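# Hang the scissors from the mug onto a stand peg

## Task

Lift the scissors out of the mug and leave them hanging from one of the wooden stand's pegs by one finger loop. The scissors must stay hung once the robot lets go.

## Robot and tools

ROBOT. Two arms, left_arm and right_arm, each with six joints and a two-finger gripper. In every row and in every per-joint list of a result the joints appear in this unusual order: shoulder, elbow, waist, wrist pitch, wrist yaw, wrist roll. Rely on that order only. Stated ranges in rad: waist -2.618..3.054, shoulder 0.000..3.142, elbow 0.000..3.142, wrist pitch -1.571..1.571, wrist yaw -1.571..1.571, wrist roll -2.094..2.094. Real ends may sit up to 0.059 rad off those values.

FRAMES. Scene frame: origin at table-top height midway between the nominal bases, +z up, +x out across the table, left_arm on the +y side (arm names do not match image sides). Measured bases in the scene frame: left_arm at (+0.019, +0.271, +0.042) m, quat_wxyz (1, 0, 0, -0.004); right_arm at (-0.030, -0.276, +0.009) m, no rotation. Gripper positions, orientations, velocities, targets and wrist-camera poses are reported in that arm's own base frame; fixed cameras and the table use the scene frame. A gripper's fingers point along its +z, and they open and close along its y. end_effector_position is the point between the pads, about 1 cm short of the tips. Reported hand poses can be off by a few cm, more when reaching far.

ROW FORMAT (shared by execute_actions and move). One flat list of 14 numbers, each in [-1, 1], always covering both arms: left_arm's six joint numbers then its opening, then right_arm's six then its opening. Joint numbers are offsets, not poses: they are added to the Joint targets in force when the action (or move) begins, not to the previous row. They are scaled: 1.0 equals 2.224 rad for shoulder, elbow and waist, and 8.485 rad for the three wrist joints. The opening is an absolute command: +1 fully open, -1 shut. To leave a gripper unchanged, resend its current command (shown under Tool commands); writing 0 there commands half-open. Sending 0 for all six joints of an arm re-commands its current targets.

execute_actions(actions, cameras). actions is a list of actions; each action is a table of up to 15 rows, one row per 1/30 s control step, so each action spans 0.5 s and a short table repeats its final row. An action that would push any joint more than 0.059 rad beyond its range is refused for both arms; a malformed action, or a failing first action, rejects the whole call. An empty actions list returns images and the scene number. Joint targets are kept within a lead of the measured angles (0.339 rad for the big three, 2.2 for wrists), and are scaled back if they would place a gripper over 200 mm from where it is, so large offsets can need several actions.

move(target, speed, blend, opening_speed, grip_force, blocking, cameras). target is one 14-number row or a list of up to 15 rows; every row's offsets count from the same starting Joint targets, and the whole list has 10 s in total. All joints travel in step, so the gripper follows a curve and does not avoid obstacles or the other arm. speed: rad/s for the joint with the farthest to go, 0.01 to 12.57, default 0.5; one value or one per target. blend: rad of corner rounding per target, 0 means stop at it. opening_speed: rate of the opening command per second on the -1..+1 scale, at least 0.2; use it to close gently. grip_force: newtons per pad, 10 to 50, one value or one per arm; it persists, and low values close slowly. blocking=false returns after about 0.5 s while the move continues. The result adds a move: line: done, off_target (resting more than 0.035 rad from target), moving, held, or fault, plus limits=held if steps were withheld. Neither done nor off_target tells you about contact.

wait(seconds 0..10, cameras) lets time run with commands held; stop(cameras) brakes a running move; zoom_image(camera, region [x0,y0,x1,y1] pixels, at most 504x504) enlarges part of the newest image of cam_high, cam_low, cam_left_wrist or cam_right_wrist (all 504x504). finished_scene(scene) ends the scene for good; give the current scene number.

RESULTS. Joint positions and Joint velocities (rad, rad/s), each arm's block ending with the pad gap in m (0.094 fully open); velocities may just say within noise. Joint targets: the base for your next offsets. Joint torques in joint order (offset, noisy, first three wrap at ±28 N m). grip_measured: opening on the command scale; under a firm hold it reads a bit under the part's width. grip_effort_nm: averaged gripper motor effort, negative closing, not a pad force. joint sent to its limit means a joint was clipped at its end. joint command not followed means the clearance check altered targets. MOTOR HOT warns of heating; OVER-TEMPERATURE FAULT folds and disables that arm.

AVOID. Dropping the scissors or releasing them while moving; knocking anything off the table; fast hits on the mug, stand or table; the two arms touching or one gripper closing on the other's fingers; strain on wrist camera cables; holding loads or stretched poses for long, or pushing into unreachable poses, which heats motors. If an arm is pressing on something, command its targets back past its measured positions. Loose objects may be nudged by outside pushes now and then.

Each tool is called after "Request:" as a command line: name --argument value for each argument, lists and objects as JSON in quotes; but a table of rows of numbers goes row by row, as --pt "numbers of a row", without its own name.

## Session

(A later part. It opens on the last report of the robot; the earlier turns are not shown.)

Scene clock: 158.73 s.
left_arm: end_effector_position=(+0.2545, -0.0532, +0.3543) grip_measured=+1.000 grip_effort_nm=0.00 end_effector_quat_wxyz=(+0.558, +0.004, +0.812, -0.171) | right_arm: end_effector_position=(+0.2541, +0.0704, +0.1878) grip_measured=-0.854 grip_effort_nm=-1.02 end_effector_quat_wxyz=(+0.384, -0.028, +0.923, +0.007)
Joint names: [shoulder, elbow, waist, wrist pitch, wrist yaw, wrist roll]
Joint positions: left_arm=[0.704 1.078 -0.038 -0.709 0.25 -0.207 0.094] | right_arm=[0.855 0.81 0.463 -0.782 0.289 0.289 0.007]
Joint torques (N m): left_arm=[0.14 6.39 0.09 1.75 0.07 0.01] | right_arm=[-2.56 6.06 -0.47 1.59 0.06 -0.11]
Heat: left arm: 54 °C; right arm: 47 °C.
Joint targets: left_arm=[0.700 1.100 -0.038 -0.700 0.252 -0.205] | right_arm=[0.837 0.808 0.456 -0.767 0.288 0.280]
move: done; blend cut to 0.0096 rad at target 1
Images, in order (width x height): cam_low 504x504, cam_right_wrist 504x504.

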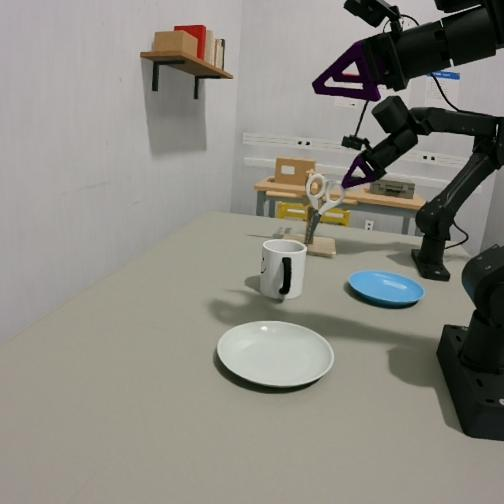

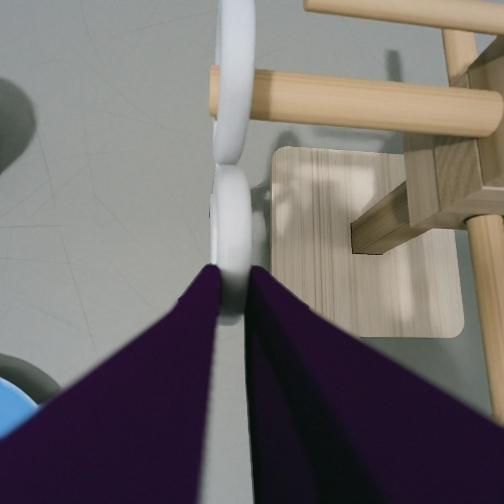

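Request:
move --pt "0 0 0 0 0 0 1 -0.0095 -0.004 -0.0299 0 -0.0055 -0.0057 -0.95" --pt "0 0 0 0 0 0 1 -0.0117 -0.0139 -0.0299 0.0021 -0.0055 -0.0057 -0.95" --speed 0.1 --cameras '["cam_low","cam_right_wrist"]'

Request:
zoom_image --camera "cam_low" --region '[270, 140, 390, 270]'

Request:
zoom_image --camera "cam_right_wrist" --region '[180, 0, 504, 300]'

Scene clock: 166.13 s.
left_arm: end_effector_position=(+0.2545, -0.0532, +0.3543) grip_measured=+1.000 grip_effort_nm=0.00 end_effector_quat_wxyz=(+0.558, +0.004, +0.812, -0.171) | right_arm: end_effector_position=(+0.2515, +0.0591, +0.1801) grip_measured=-0.854 grip_effort_nm=-1.02 end_effector_quat_wxyz=(+0.377, -0.028, +0.926, +0.005)
Joint names: [shoulder, elbow, waist, wrist pitch, wrist yaw, wrist roll]
Joint positions: left_arm=[0.704 1.078 -0.038 -0.709 0.25 -0.207 0.094] | right_arm=[0.829 0.78 0.396 -0.78 0.244 0.24 0.007]
Joint torques (N m): left_arm=[0.09 6.34 0.05 1.73 0.09 -0.01] | right_arm=[-2.37 6.02 -0.49 1.78 0.04 -0.11]
Heat: left arm: 54 °C; right arm: 47 °C.
Joint targets: left_arm=[0.700 1.100 -0.038 -0.700 0.252 -0.205] | right_arm=[0.811 0.777 0.390 -0.749 0.241 0.232]
move: done
Images, in order (width x height): cam_low 504x504, cam_right_wrist 504x504.

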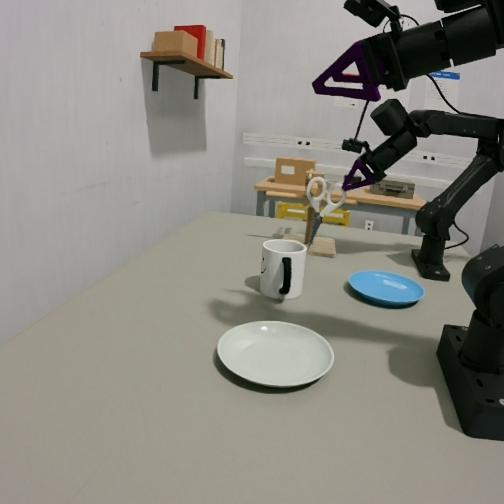

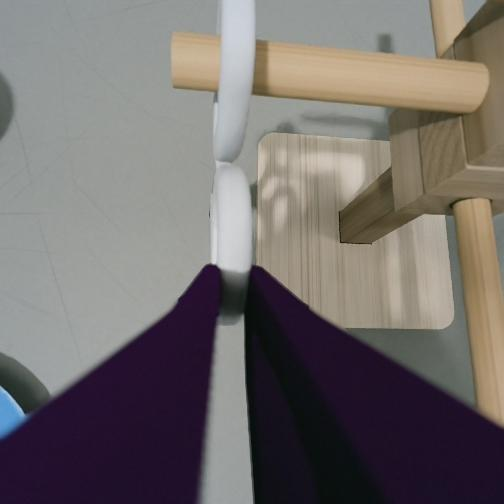

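Scaled by 3.877 from the camera's 504x504 image, which has a finer 720x720 frame.

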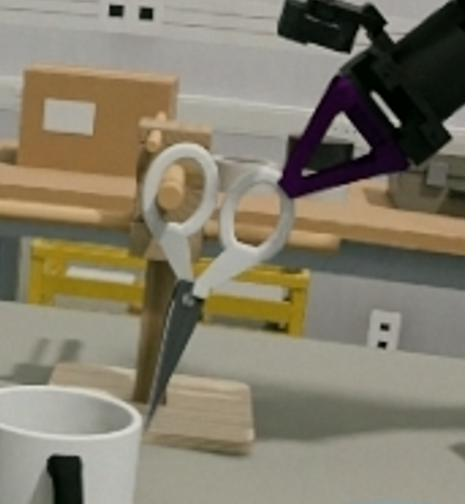

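Scaled by 1.556 from the camera's 504x504 image, which has a finer 720x720 frame.

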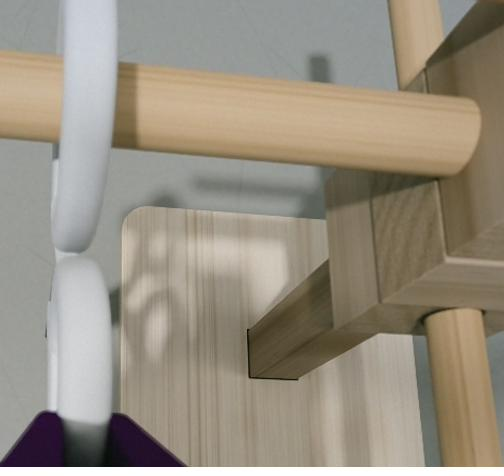

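Request:
move --target '[0,0,0,0,0,0,1,-0.0013,-0.0055,0,0.0011,0,0,-0.95]' --speed 0.1 --cameras '["cam_low","cam_right_wrist"]'

Request:
zoom_image --camera "cam_low" --region '[290, 160, 360, 230]'

Request:
zoom_image --camera "cam_right_wrist" --region '[180, 0, 504, 300]'

Scene clock: 168.83 s.
left_arm: end_effector_position=(+0.2545, -0.0532, +0.3543) grip_measured=+1.000 grip_effort_nm=0.00 end_effector_quat_wxyz=(+0.558, +0.004, +0.812, -0.171) | right_arm: end_effector_position=(+0.2516, +0.0591, +0.1778) grip_measured=-0.854 grip_effort_nm=-1.02 end_effector_quat_wxyz=(+0.378, -0.028, +0.925, +0.005)
Joint names: [shoulder, elbow, waist, wrist pitch, wrist yaw, wrist roll]
Joint positions: left_arm=[0.704 1.078 -0.038 -0.709 0.25 -0.207 0.094] | right_arm=[0.826 0.768 0.396 -0.77 0.244 0.24 0.007]
Joint torques (N m): left_arm=[0.13 6.35 0.09 1.75 0.08 -0.01] | right_arm=[-2.33 6 -0.51 1.77 0.05 -0.1]
Heat: left arm: 54 °C; right arm: 47 °C.
Joint targets: left_arm=[0.700 1.100 -0.038 -0.700 0.252 -0.205] | right_arm=[0.808 0.765 0.390 -0.739 0.241 0.232]
move: done
Images, in order (width x height): cam_low 504x504, cam_right_wrist 504x504.

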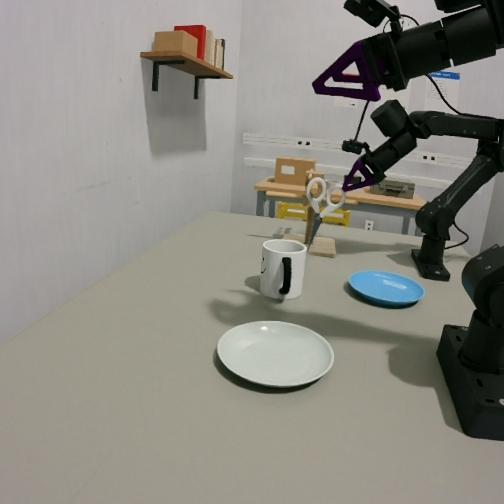

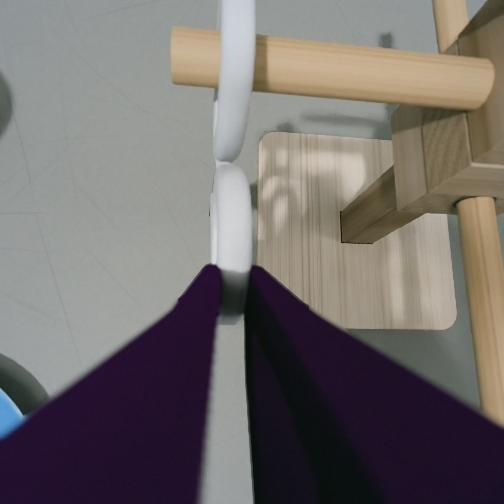

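Scaled by 7.200 from the camera's 504x504 image, which has a finer 720x720 frame.

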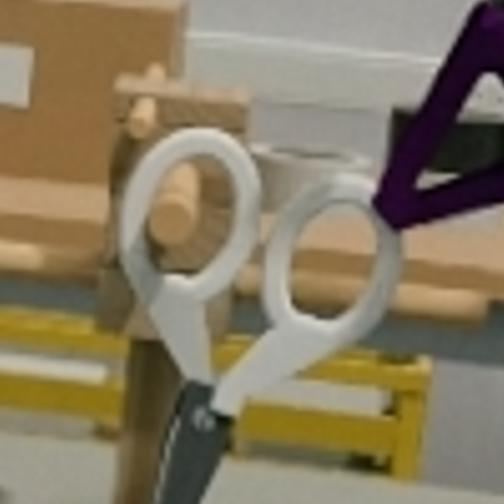

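Scaled by 1.556 from the camera's 504x504 image, which has a finer 720x720 frame.

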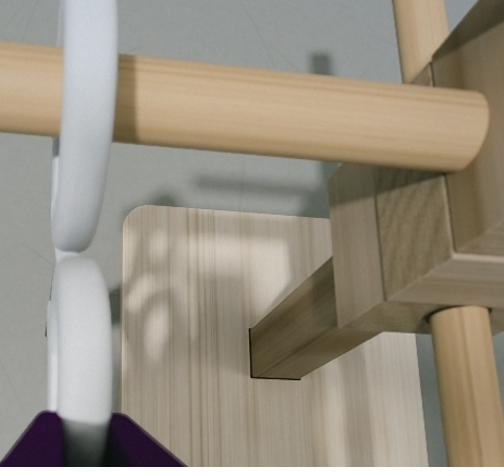

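Request:
move --target '[0,0,0,0,0,0,1,0.0057,-0.0067,-0.0051,0.0033,-0.0009,-0.0008,-0.95]' --speed 0.06 --cameras '["cam_low","cam_right_wrist"]'

Request:
zoom_image --camera "cam_low" --region '[290, 160, 360, 230]'

Request:
zoom_image --camera "cam_right_wrist" --region '[180, 0, 504, 300]'

Scene clock: 172.53 s.
left_arm: end_effector_position=(+0.2545, -0.0532, +0.3543) grip_measured=+1.000 grip_effort_nm=0.00 end_effector_quat_wxyz=(+0.558, +0.004, +0.812, -0.171) | right_arm: end_effector_position=(+0.2531, +0.0580, +0.1741) grip_measured=-0.854 grip_effort_nm=-1.02 end_effector_quat_wxyz=(+0.378, -0.027, +0.925, +0.005)
Joint names: [shoulder, elbow, waist, wrist pitch, wrist yaw, wrist roll]
Joint positions: left_arm=[0.704 1.078 -0.038 -0.709 0.25 -0.207 0.094] | right_arm=[0.826 0.752 0.386 -0.751 0.238 0.234 0.007]
Joint torques (N m): left_arm=[0.14 6.34 0.02 1.73 0.07 0] | right_arm=[-1.26 6.09 -0.58 1.89 0.01 -0.13]
Heat: left arm: 54 °C; right arm: 47 °C.
Joint targets: left_arm=[0.700 1.100 -0.038 -0.700 0.252 -0.205] | right_arm=[0.820 0.750 0.379 -0.711 0.234 0.225]
move: off_target (right_arm); right_arm: the wrist pitch is farthest, 0.040 rad from its target
Images, in order (width x height): cam_low 504x504, cam_right_wrist 504x504.

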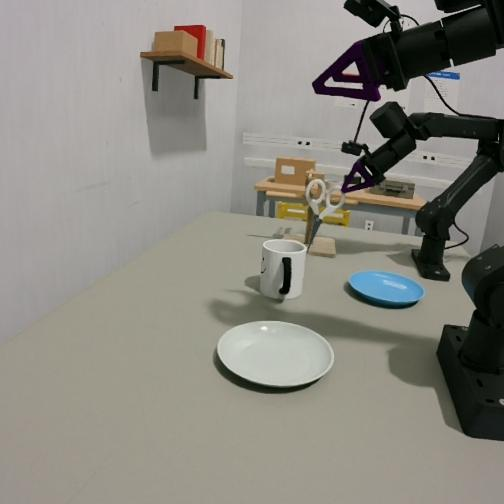

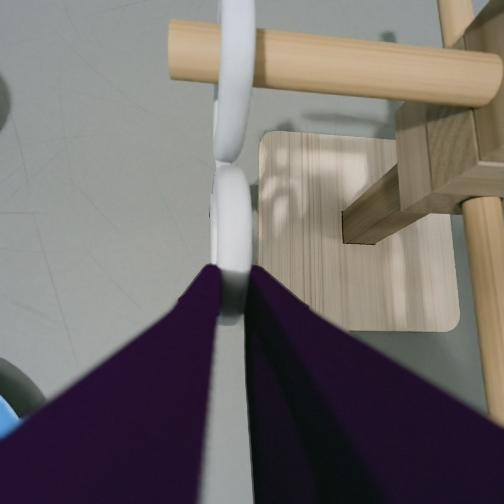

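Scaled by 7.200 from the camera's 504x504 image, which has a finer 720x720 frame.

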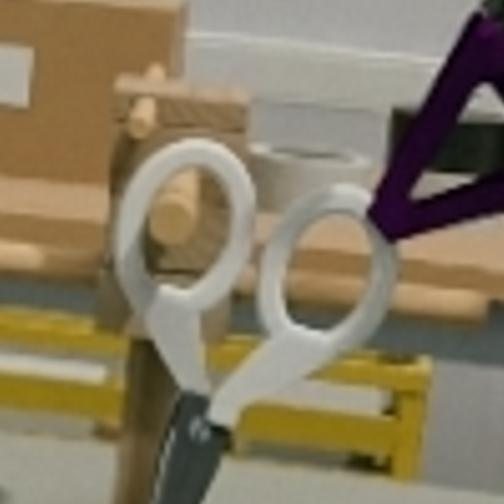

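Scaled by 1.556 from the camera's 504x504 image, which has a finer 720x720 frame.

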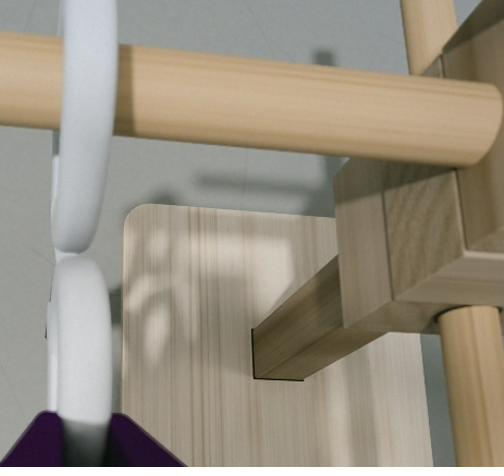

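Request:
move --target '[0,0,0,0,0,0,1,-0.0015,-0.0085,0,0.0018,0,0,-0.95]' --speed 0.06 --cameras '["cam_low","cam_right_wrist"]'

Request:
zoom_image --camera "cam_low" --region '[290, 160, 360, 230]'

Request:
zoom_image --camera "cam_right_wrist" --region '[180, 0, 504, 300]'

Scene clock: 175.37 s.
left_arm: end_effector_position=(+0.2545, -0.0532, +0.3543) grip_measured=+1.000 grip_effort_nm=0.00 end_effector_quat_wxyz=(+0.558, +0.004, +0.812, -0.171) | right_arm: end_effector_position=(+0.2544, +0.0587, +0.1703) grip_measured=-0.854 grip_effort_nm=-1.02 end_effector_quat_wxyz=(+0.380, -0.027, +0.925, +0.006)
Joint names: [shoulder, elbow, waist, wrist pitch, wrist yaw, wrist roll]
Joint positions: left_arm=[0.704 1.078 -0.038 -0.709 0.25 -0.207 0.094] | right_arm=[0.826 0.734 0.386 -0.729 0.237 0.233 0.007]
Joint torques (N m): left_arm=[0.13 6.35 0.03 1.74 0.06 0.01] | right_arm=[-1.55 6.04 -0.57 1.8 0.04 -0.1]
Heat: left arm: 54 °C; right arm: 48 °C.
Joint targets: left_arm=[0.700 1.100 -0.038 -0.700 0.252 -0.205] | right_arm=[0.817 0.731 0.379 -0.696 0.234 0.225]
move: done
Images, in order (width x height): cam_low 504x504, cam_right_wrist 504x504.

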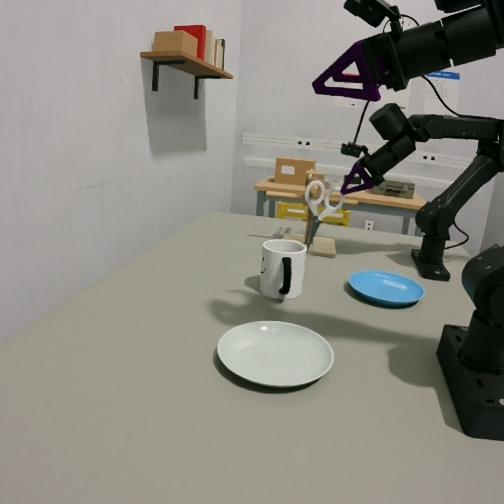

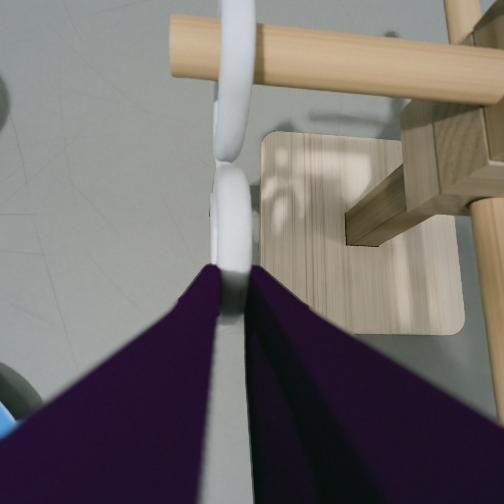

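Scaled by 7.200 from the camera's 504x504 image, which has a finer 720x720 frame.

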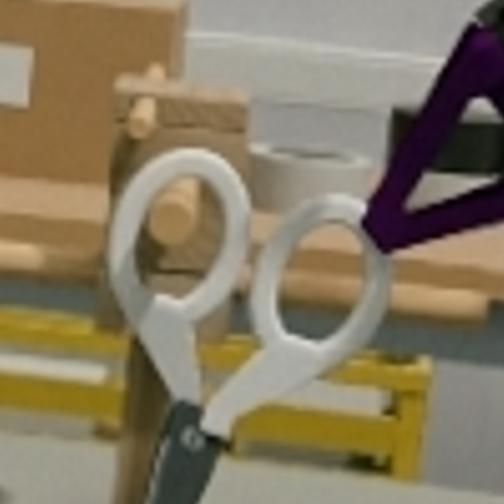

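Scaled by 1.556 from the camera's 504x504 image, which has a finer 720x720 frame.

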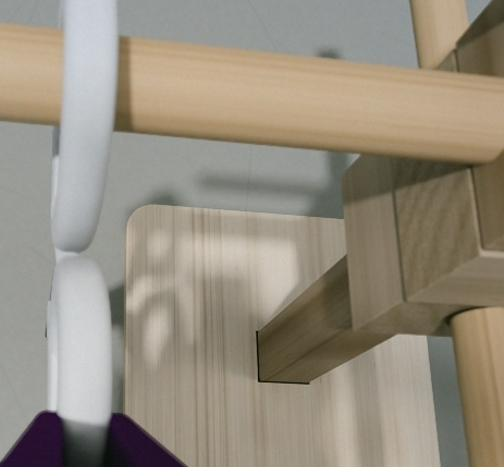

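Request:
move --pt "0 0 0 0 0 0 1 -0.0006 -0.005 0 0.0011 0 0 -0.95" --pt "0 0 0 0 0 0 1 -0.0006 -0.005 0 0.0011 0 0 -0.2" --speed 0.08 --opening_speed 0.6 --cameras '["cam_low","cam_right_wrist"]'

Request:
zoom_image --camera "cam_low" --region '[290, 160, 360, 230]'

Request:
zoom_image --camera "cam_right_wrist" --region '[180, 0, 504, 300]'

Scene clock: 179.40 s.
left_arm: end_effector_position=(+0.2545, -0.0532, +0.3543) grip_measured=+1.000 grip_effort_nm=0.00 end_effector_quat_wxyz=(+0.558, +0.004, +0.812, -0.171) | right_arm: end_effector_position=(+0.2559, +0.0593, +0.1689) grip_measured=-0.203 grip_effort_nm=0.14 end_effector_quat_wxyz=(+0.383, -0.027, +0.923, +0.007)
Joint names: [shoulder, elbow, waist, wrist pitch, wrist yaw, wrist roll]
Joint positions: left_arm=[0.704 1.078 -0.038 -0.709 0.25 -0.207 0.094] | right_arm=[0.826 0.724 0.386 -0.712 0.237 0.233 0.037]
Joint torques (N m): left_arm=[0.12 6.37 0.05 1.74 0.07 -0.01] | right_arm=[-1.72 6.02 -0.59 1.73 0.05 -0.1]
Heat: left arm: 54 °C; right arm: 48 °C.
Joint targets: left_arm=[0.700 1.100 -0.038 -0.700 0.252 -0.205] | right_arm=[0.816 0.720 0.379 -0.687 0.234 0.225]
move: done
Images, in order (width x height): cam_low 504x504, cam_right_wrist 504x504.

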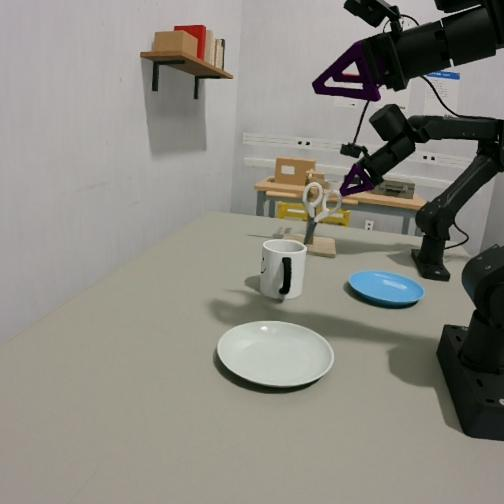

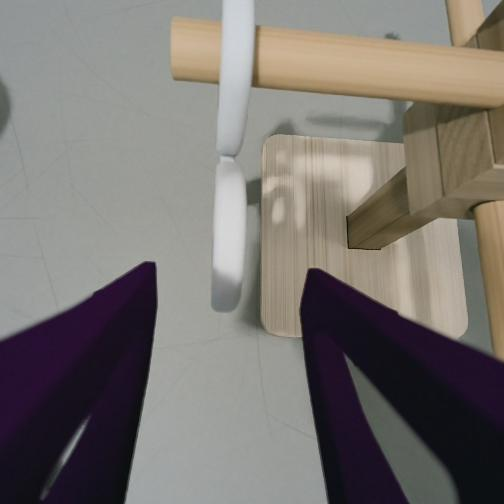

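Scaled by 7.200 from the camera's 504x504 image, which has a finer 720x720 frame.

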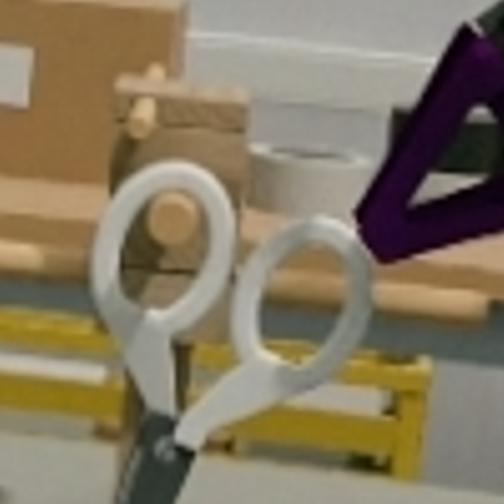

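Scaled by 1.556 from the camera's 504x504 image, which has a finer 720x720 frame.

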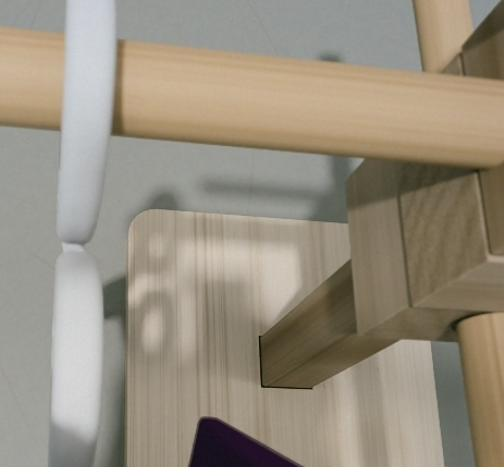

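Request:
move --target '[0,0,0,0,0,0,1,-0.0553,0.1044,0.1016,-0.0479,0.0184,0.02,-0.2]' --speed 0.25 --cameras '["cam_low","cam_right_wrist","cam_high"]'

Request:
zoom_image --camera "cam_low" --region '[270, 150, 370, 270]'

Scene clock: 184.43 s.
left_arm: end_effector_position=(+0.2545, -0.0532, +0.3543) grip_measured=+1.000 grip_effort_nm=0.00 end_effector_quat_wxyz=(+0.558, +0.004, +0.812, -0.171) | right_arm: end_effector_position=(+0.2001, +0.0577, +0.2190) grip_measured=-0.203 grip_effort_nm=0.14 end_effector_quat_wxyz=(+0.380, -0.036, +0.924, +0.004)
Joint names: [shoulder, elbow, waist, wrist pitch, wrist yaw, wrist roll]
Joint positions: left_arm=[0.704 1.078 -0.038 -0.709 0.25 -0.207 0.094] | right_arm=[0.702 0.922 0.598 -1.09 0.374 0.382 0.037]
Joint torques (N m): left_arm=[0.16 6.37 0.03 1.75 0.07 0] | right_arm=[-0.03 7.95 0.64 1.41 0.23 0.15]
Heat: left arm: 54 °C; right arm: 47 °C.
Joint targets: left_arm=[0.700 1.100 -0.038 -0.700 0.252 -0.205] | right_arm=[0.693 0.952 0.604 -1.093 0.390 0.394]
move: done
Images, in order (width x height): cam_high 504x504, cam_low 504x504, cam_right_wrist 504x504.

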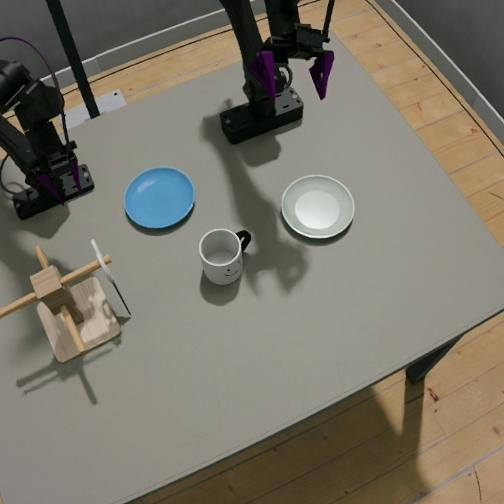

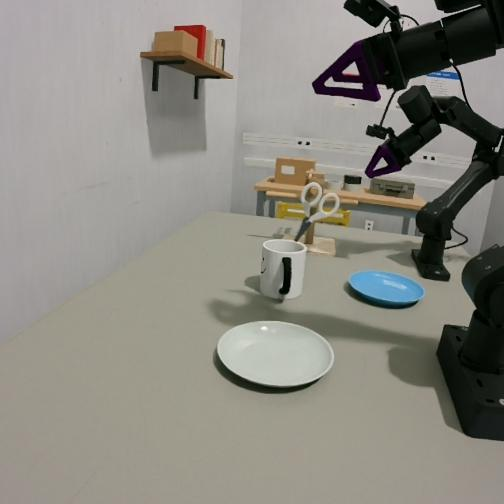

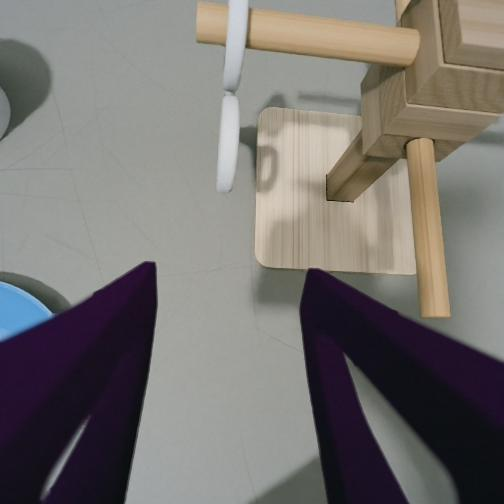

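Scaled by 4.200 from the camera's 504x504 image, which has a finer 720x720 frame.

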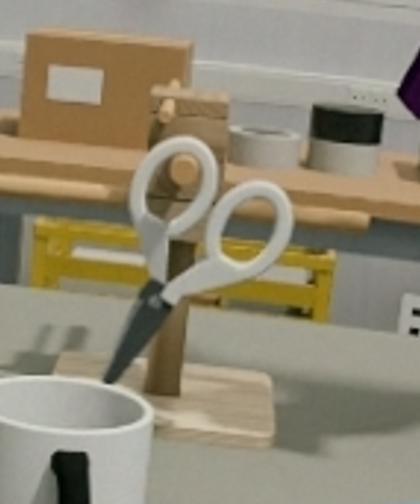

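Request:
finished_scene --scene 1

The scene is finished: the task was done.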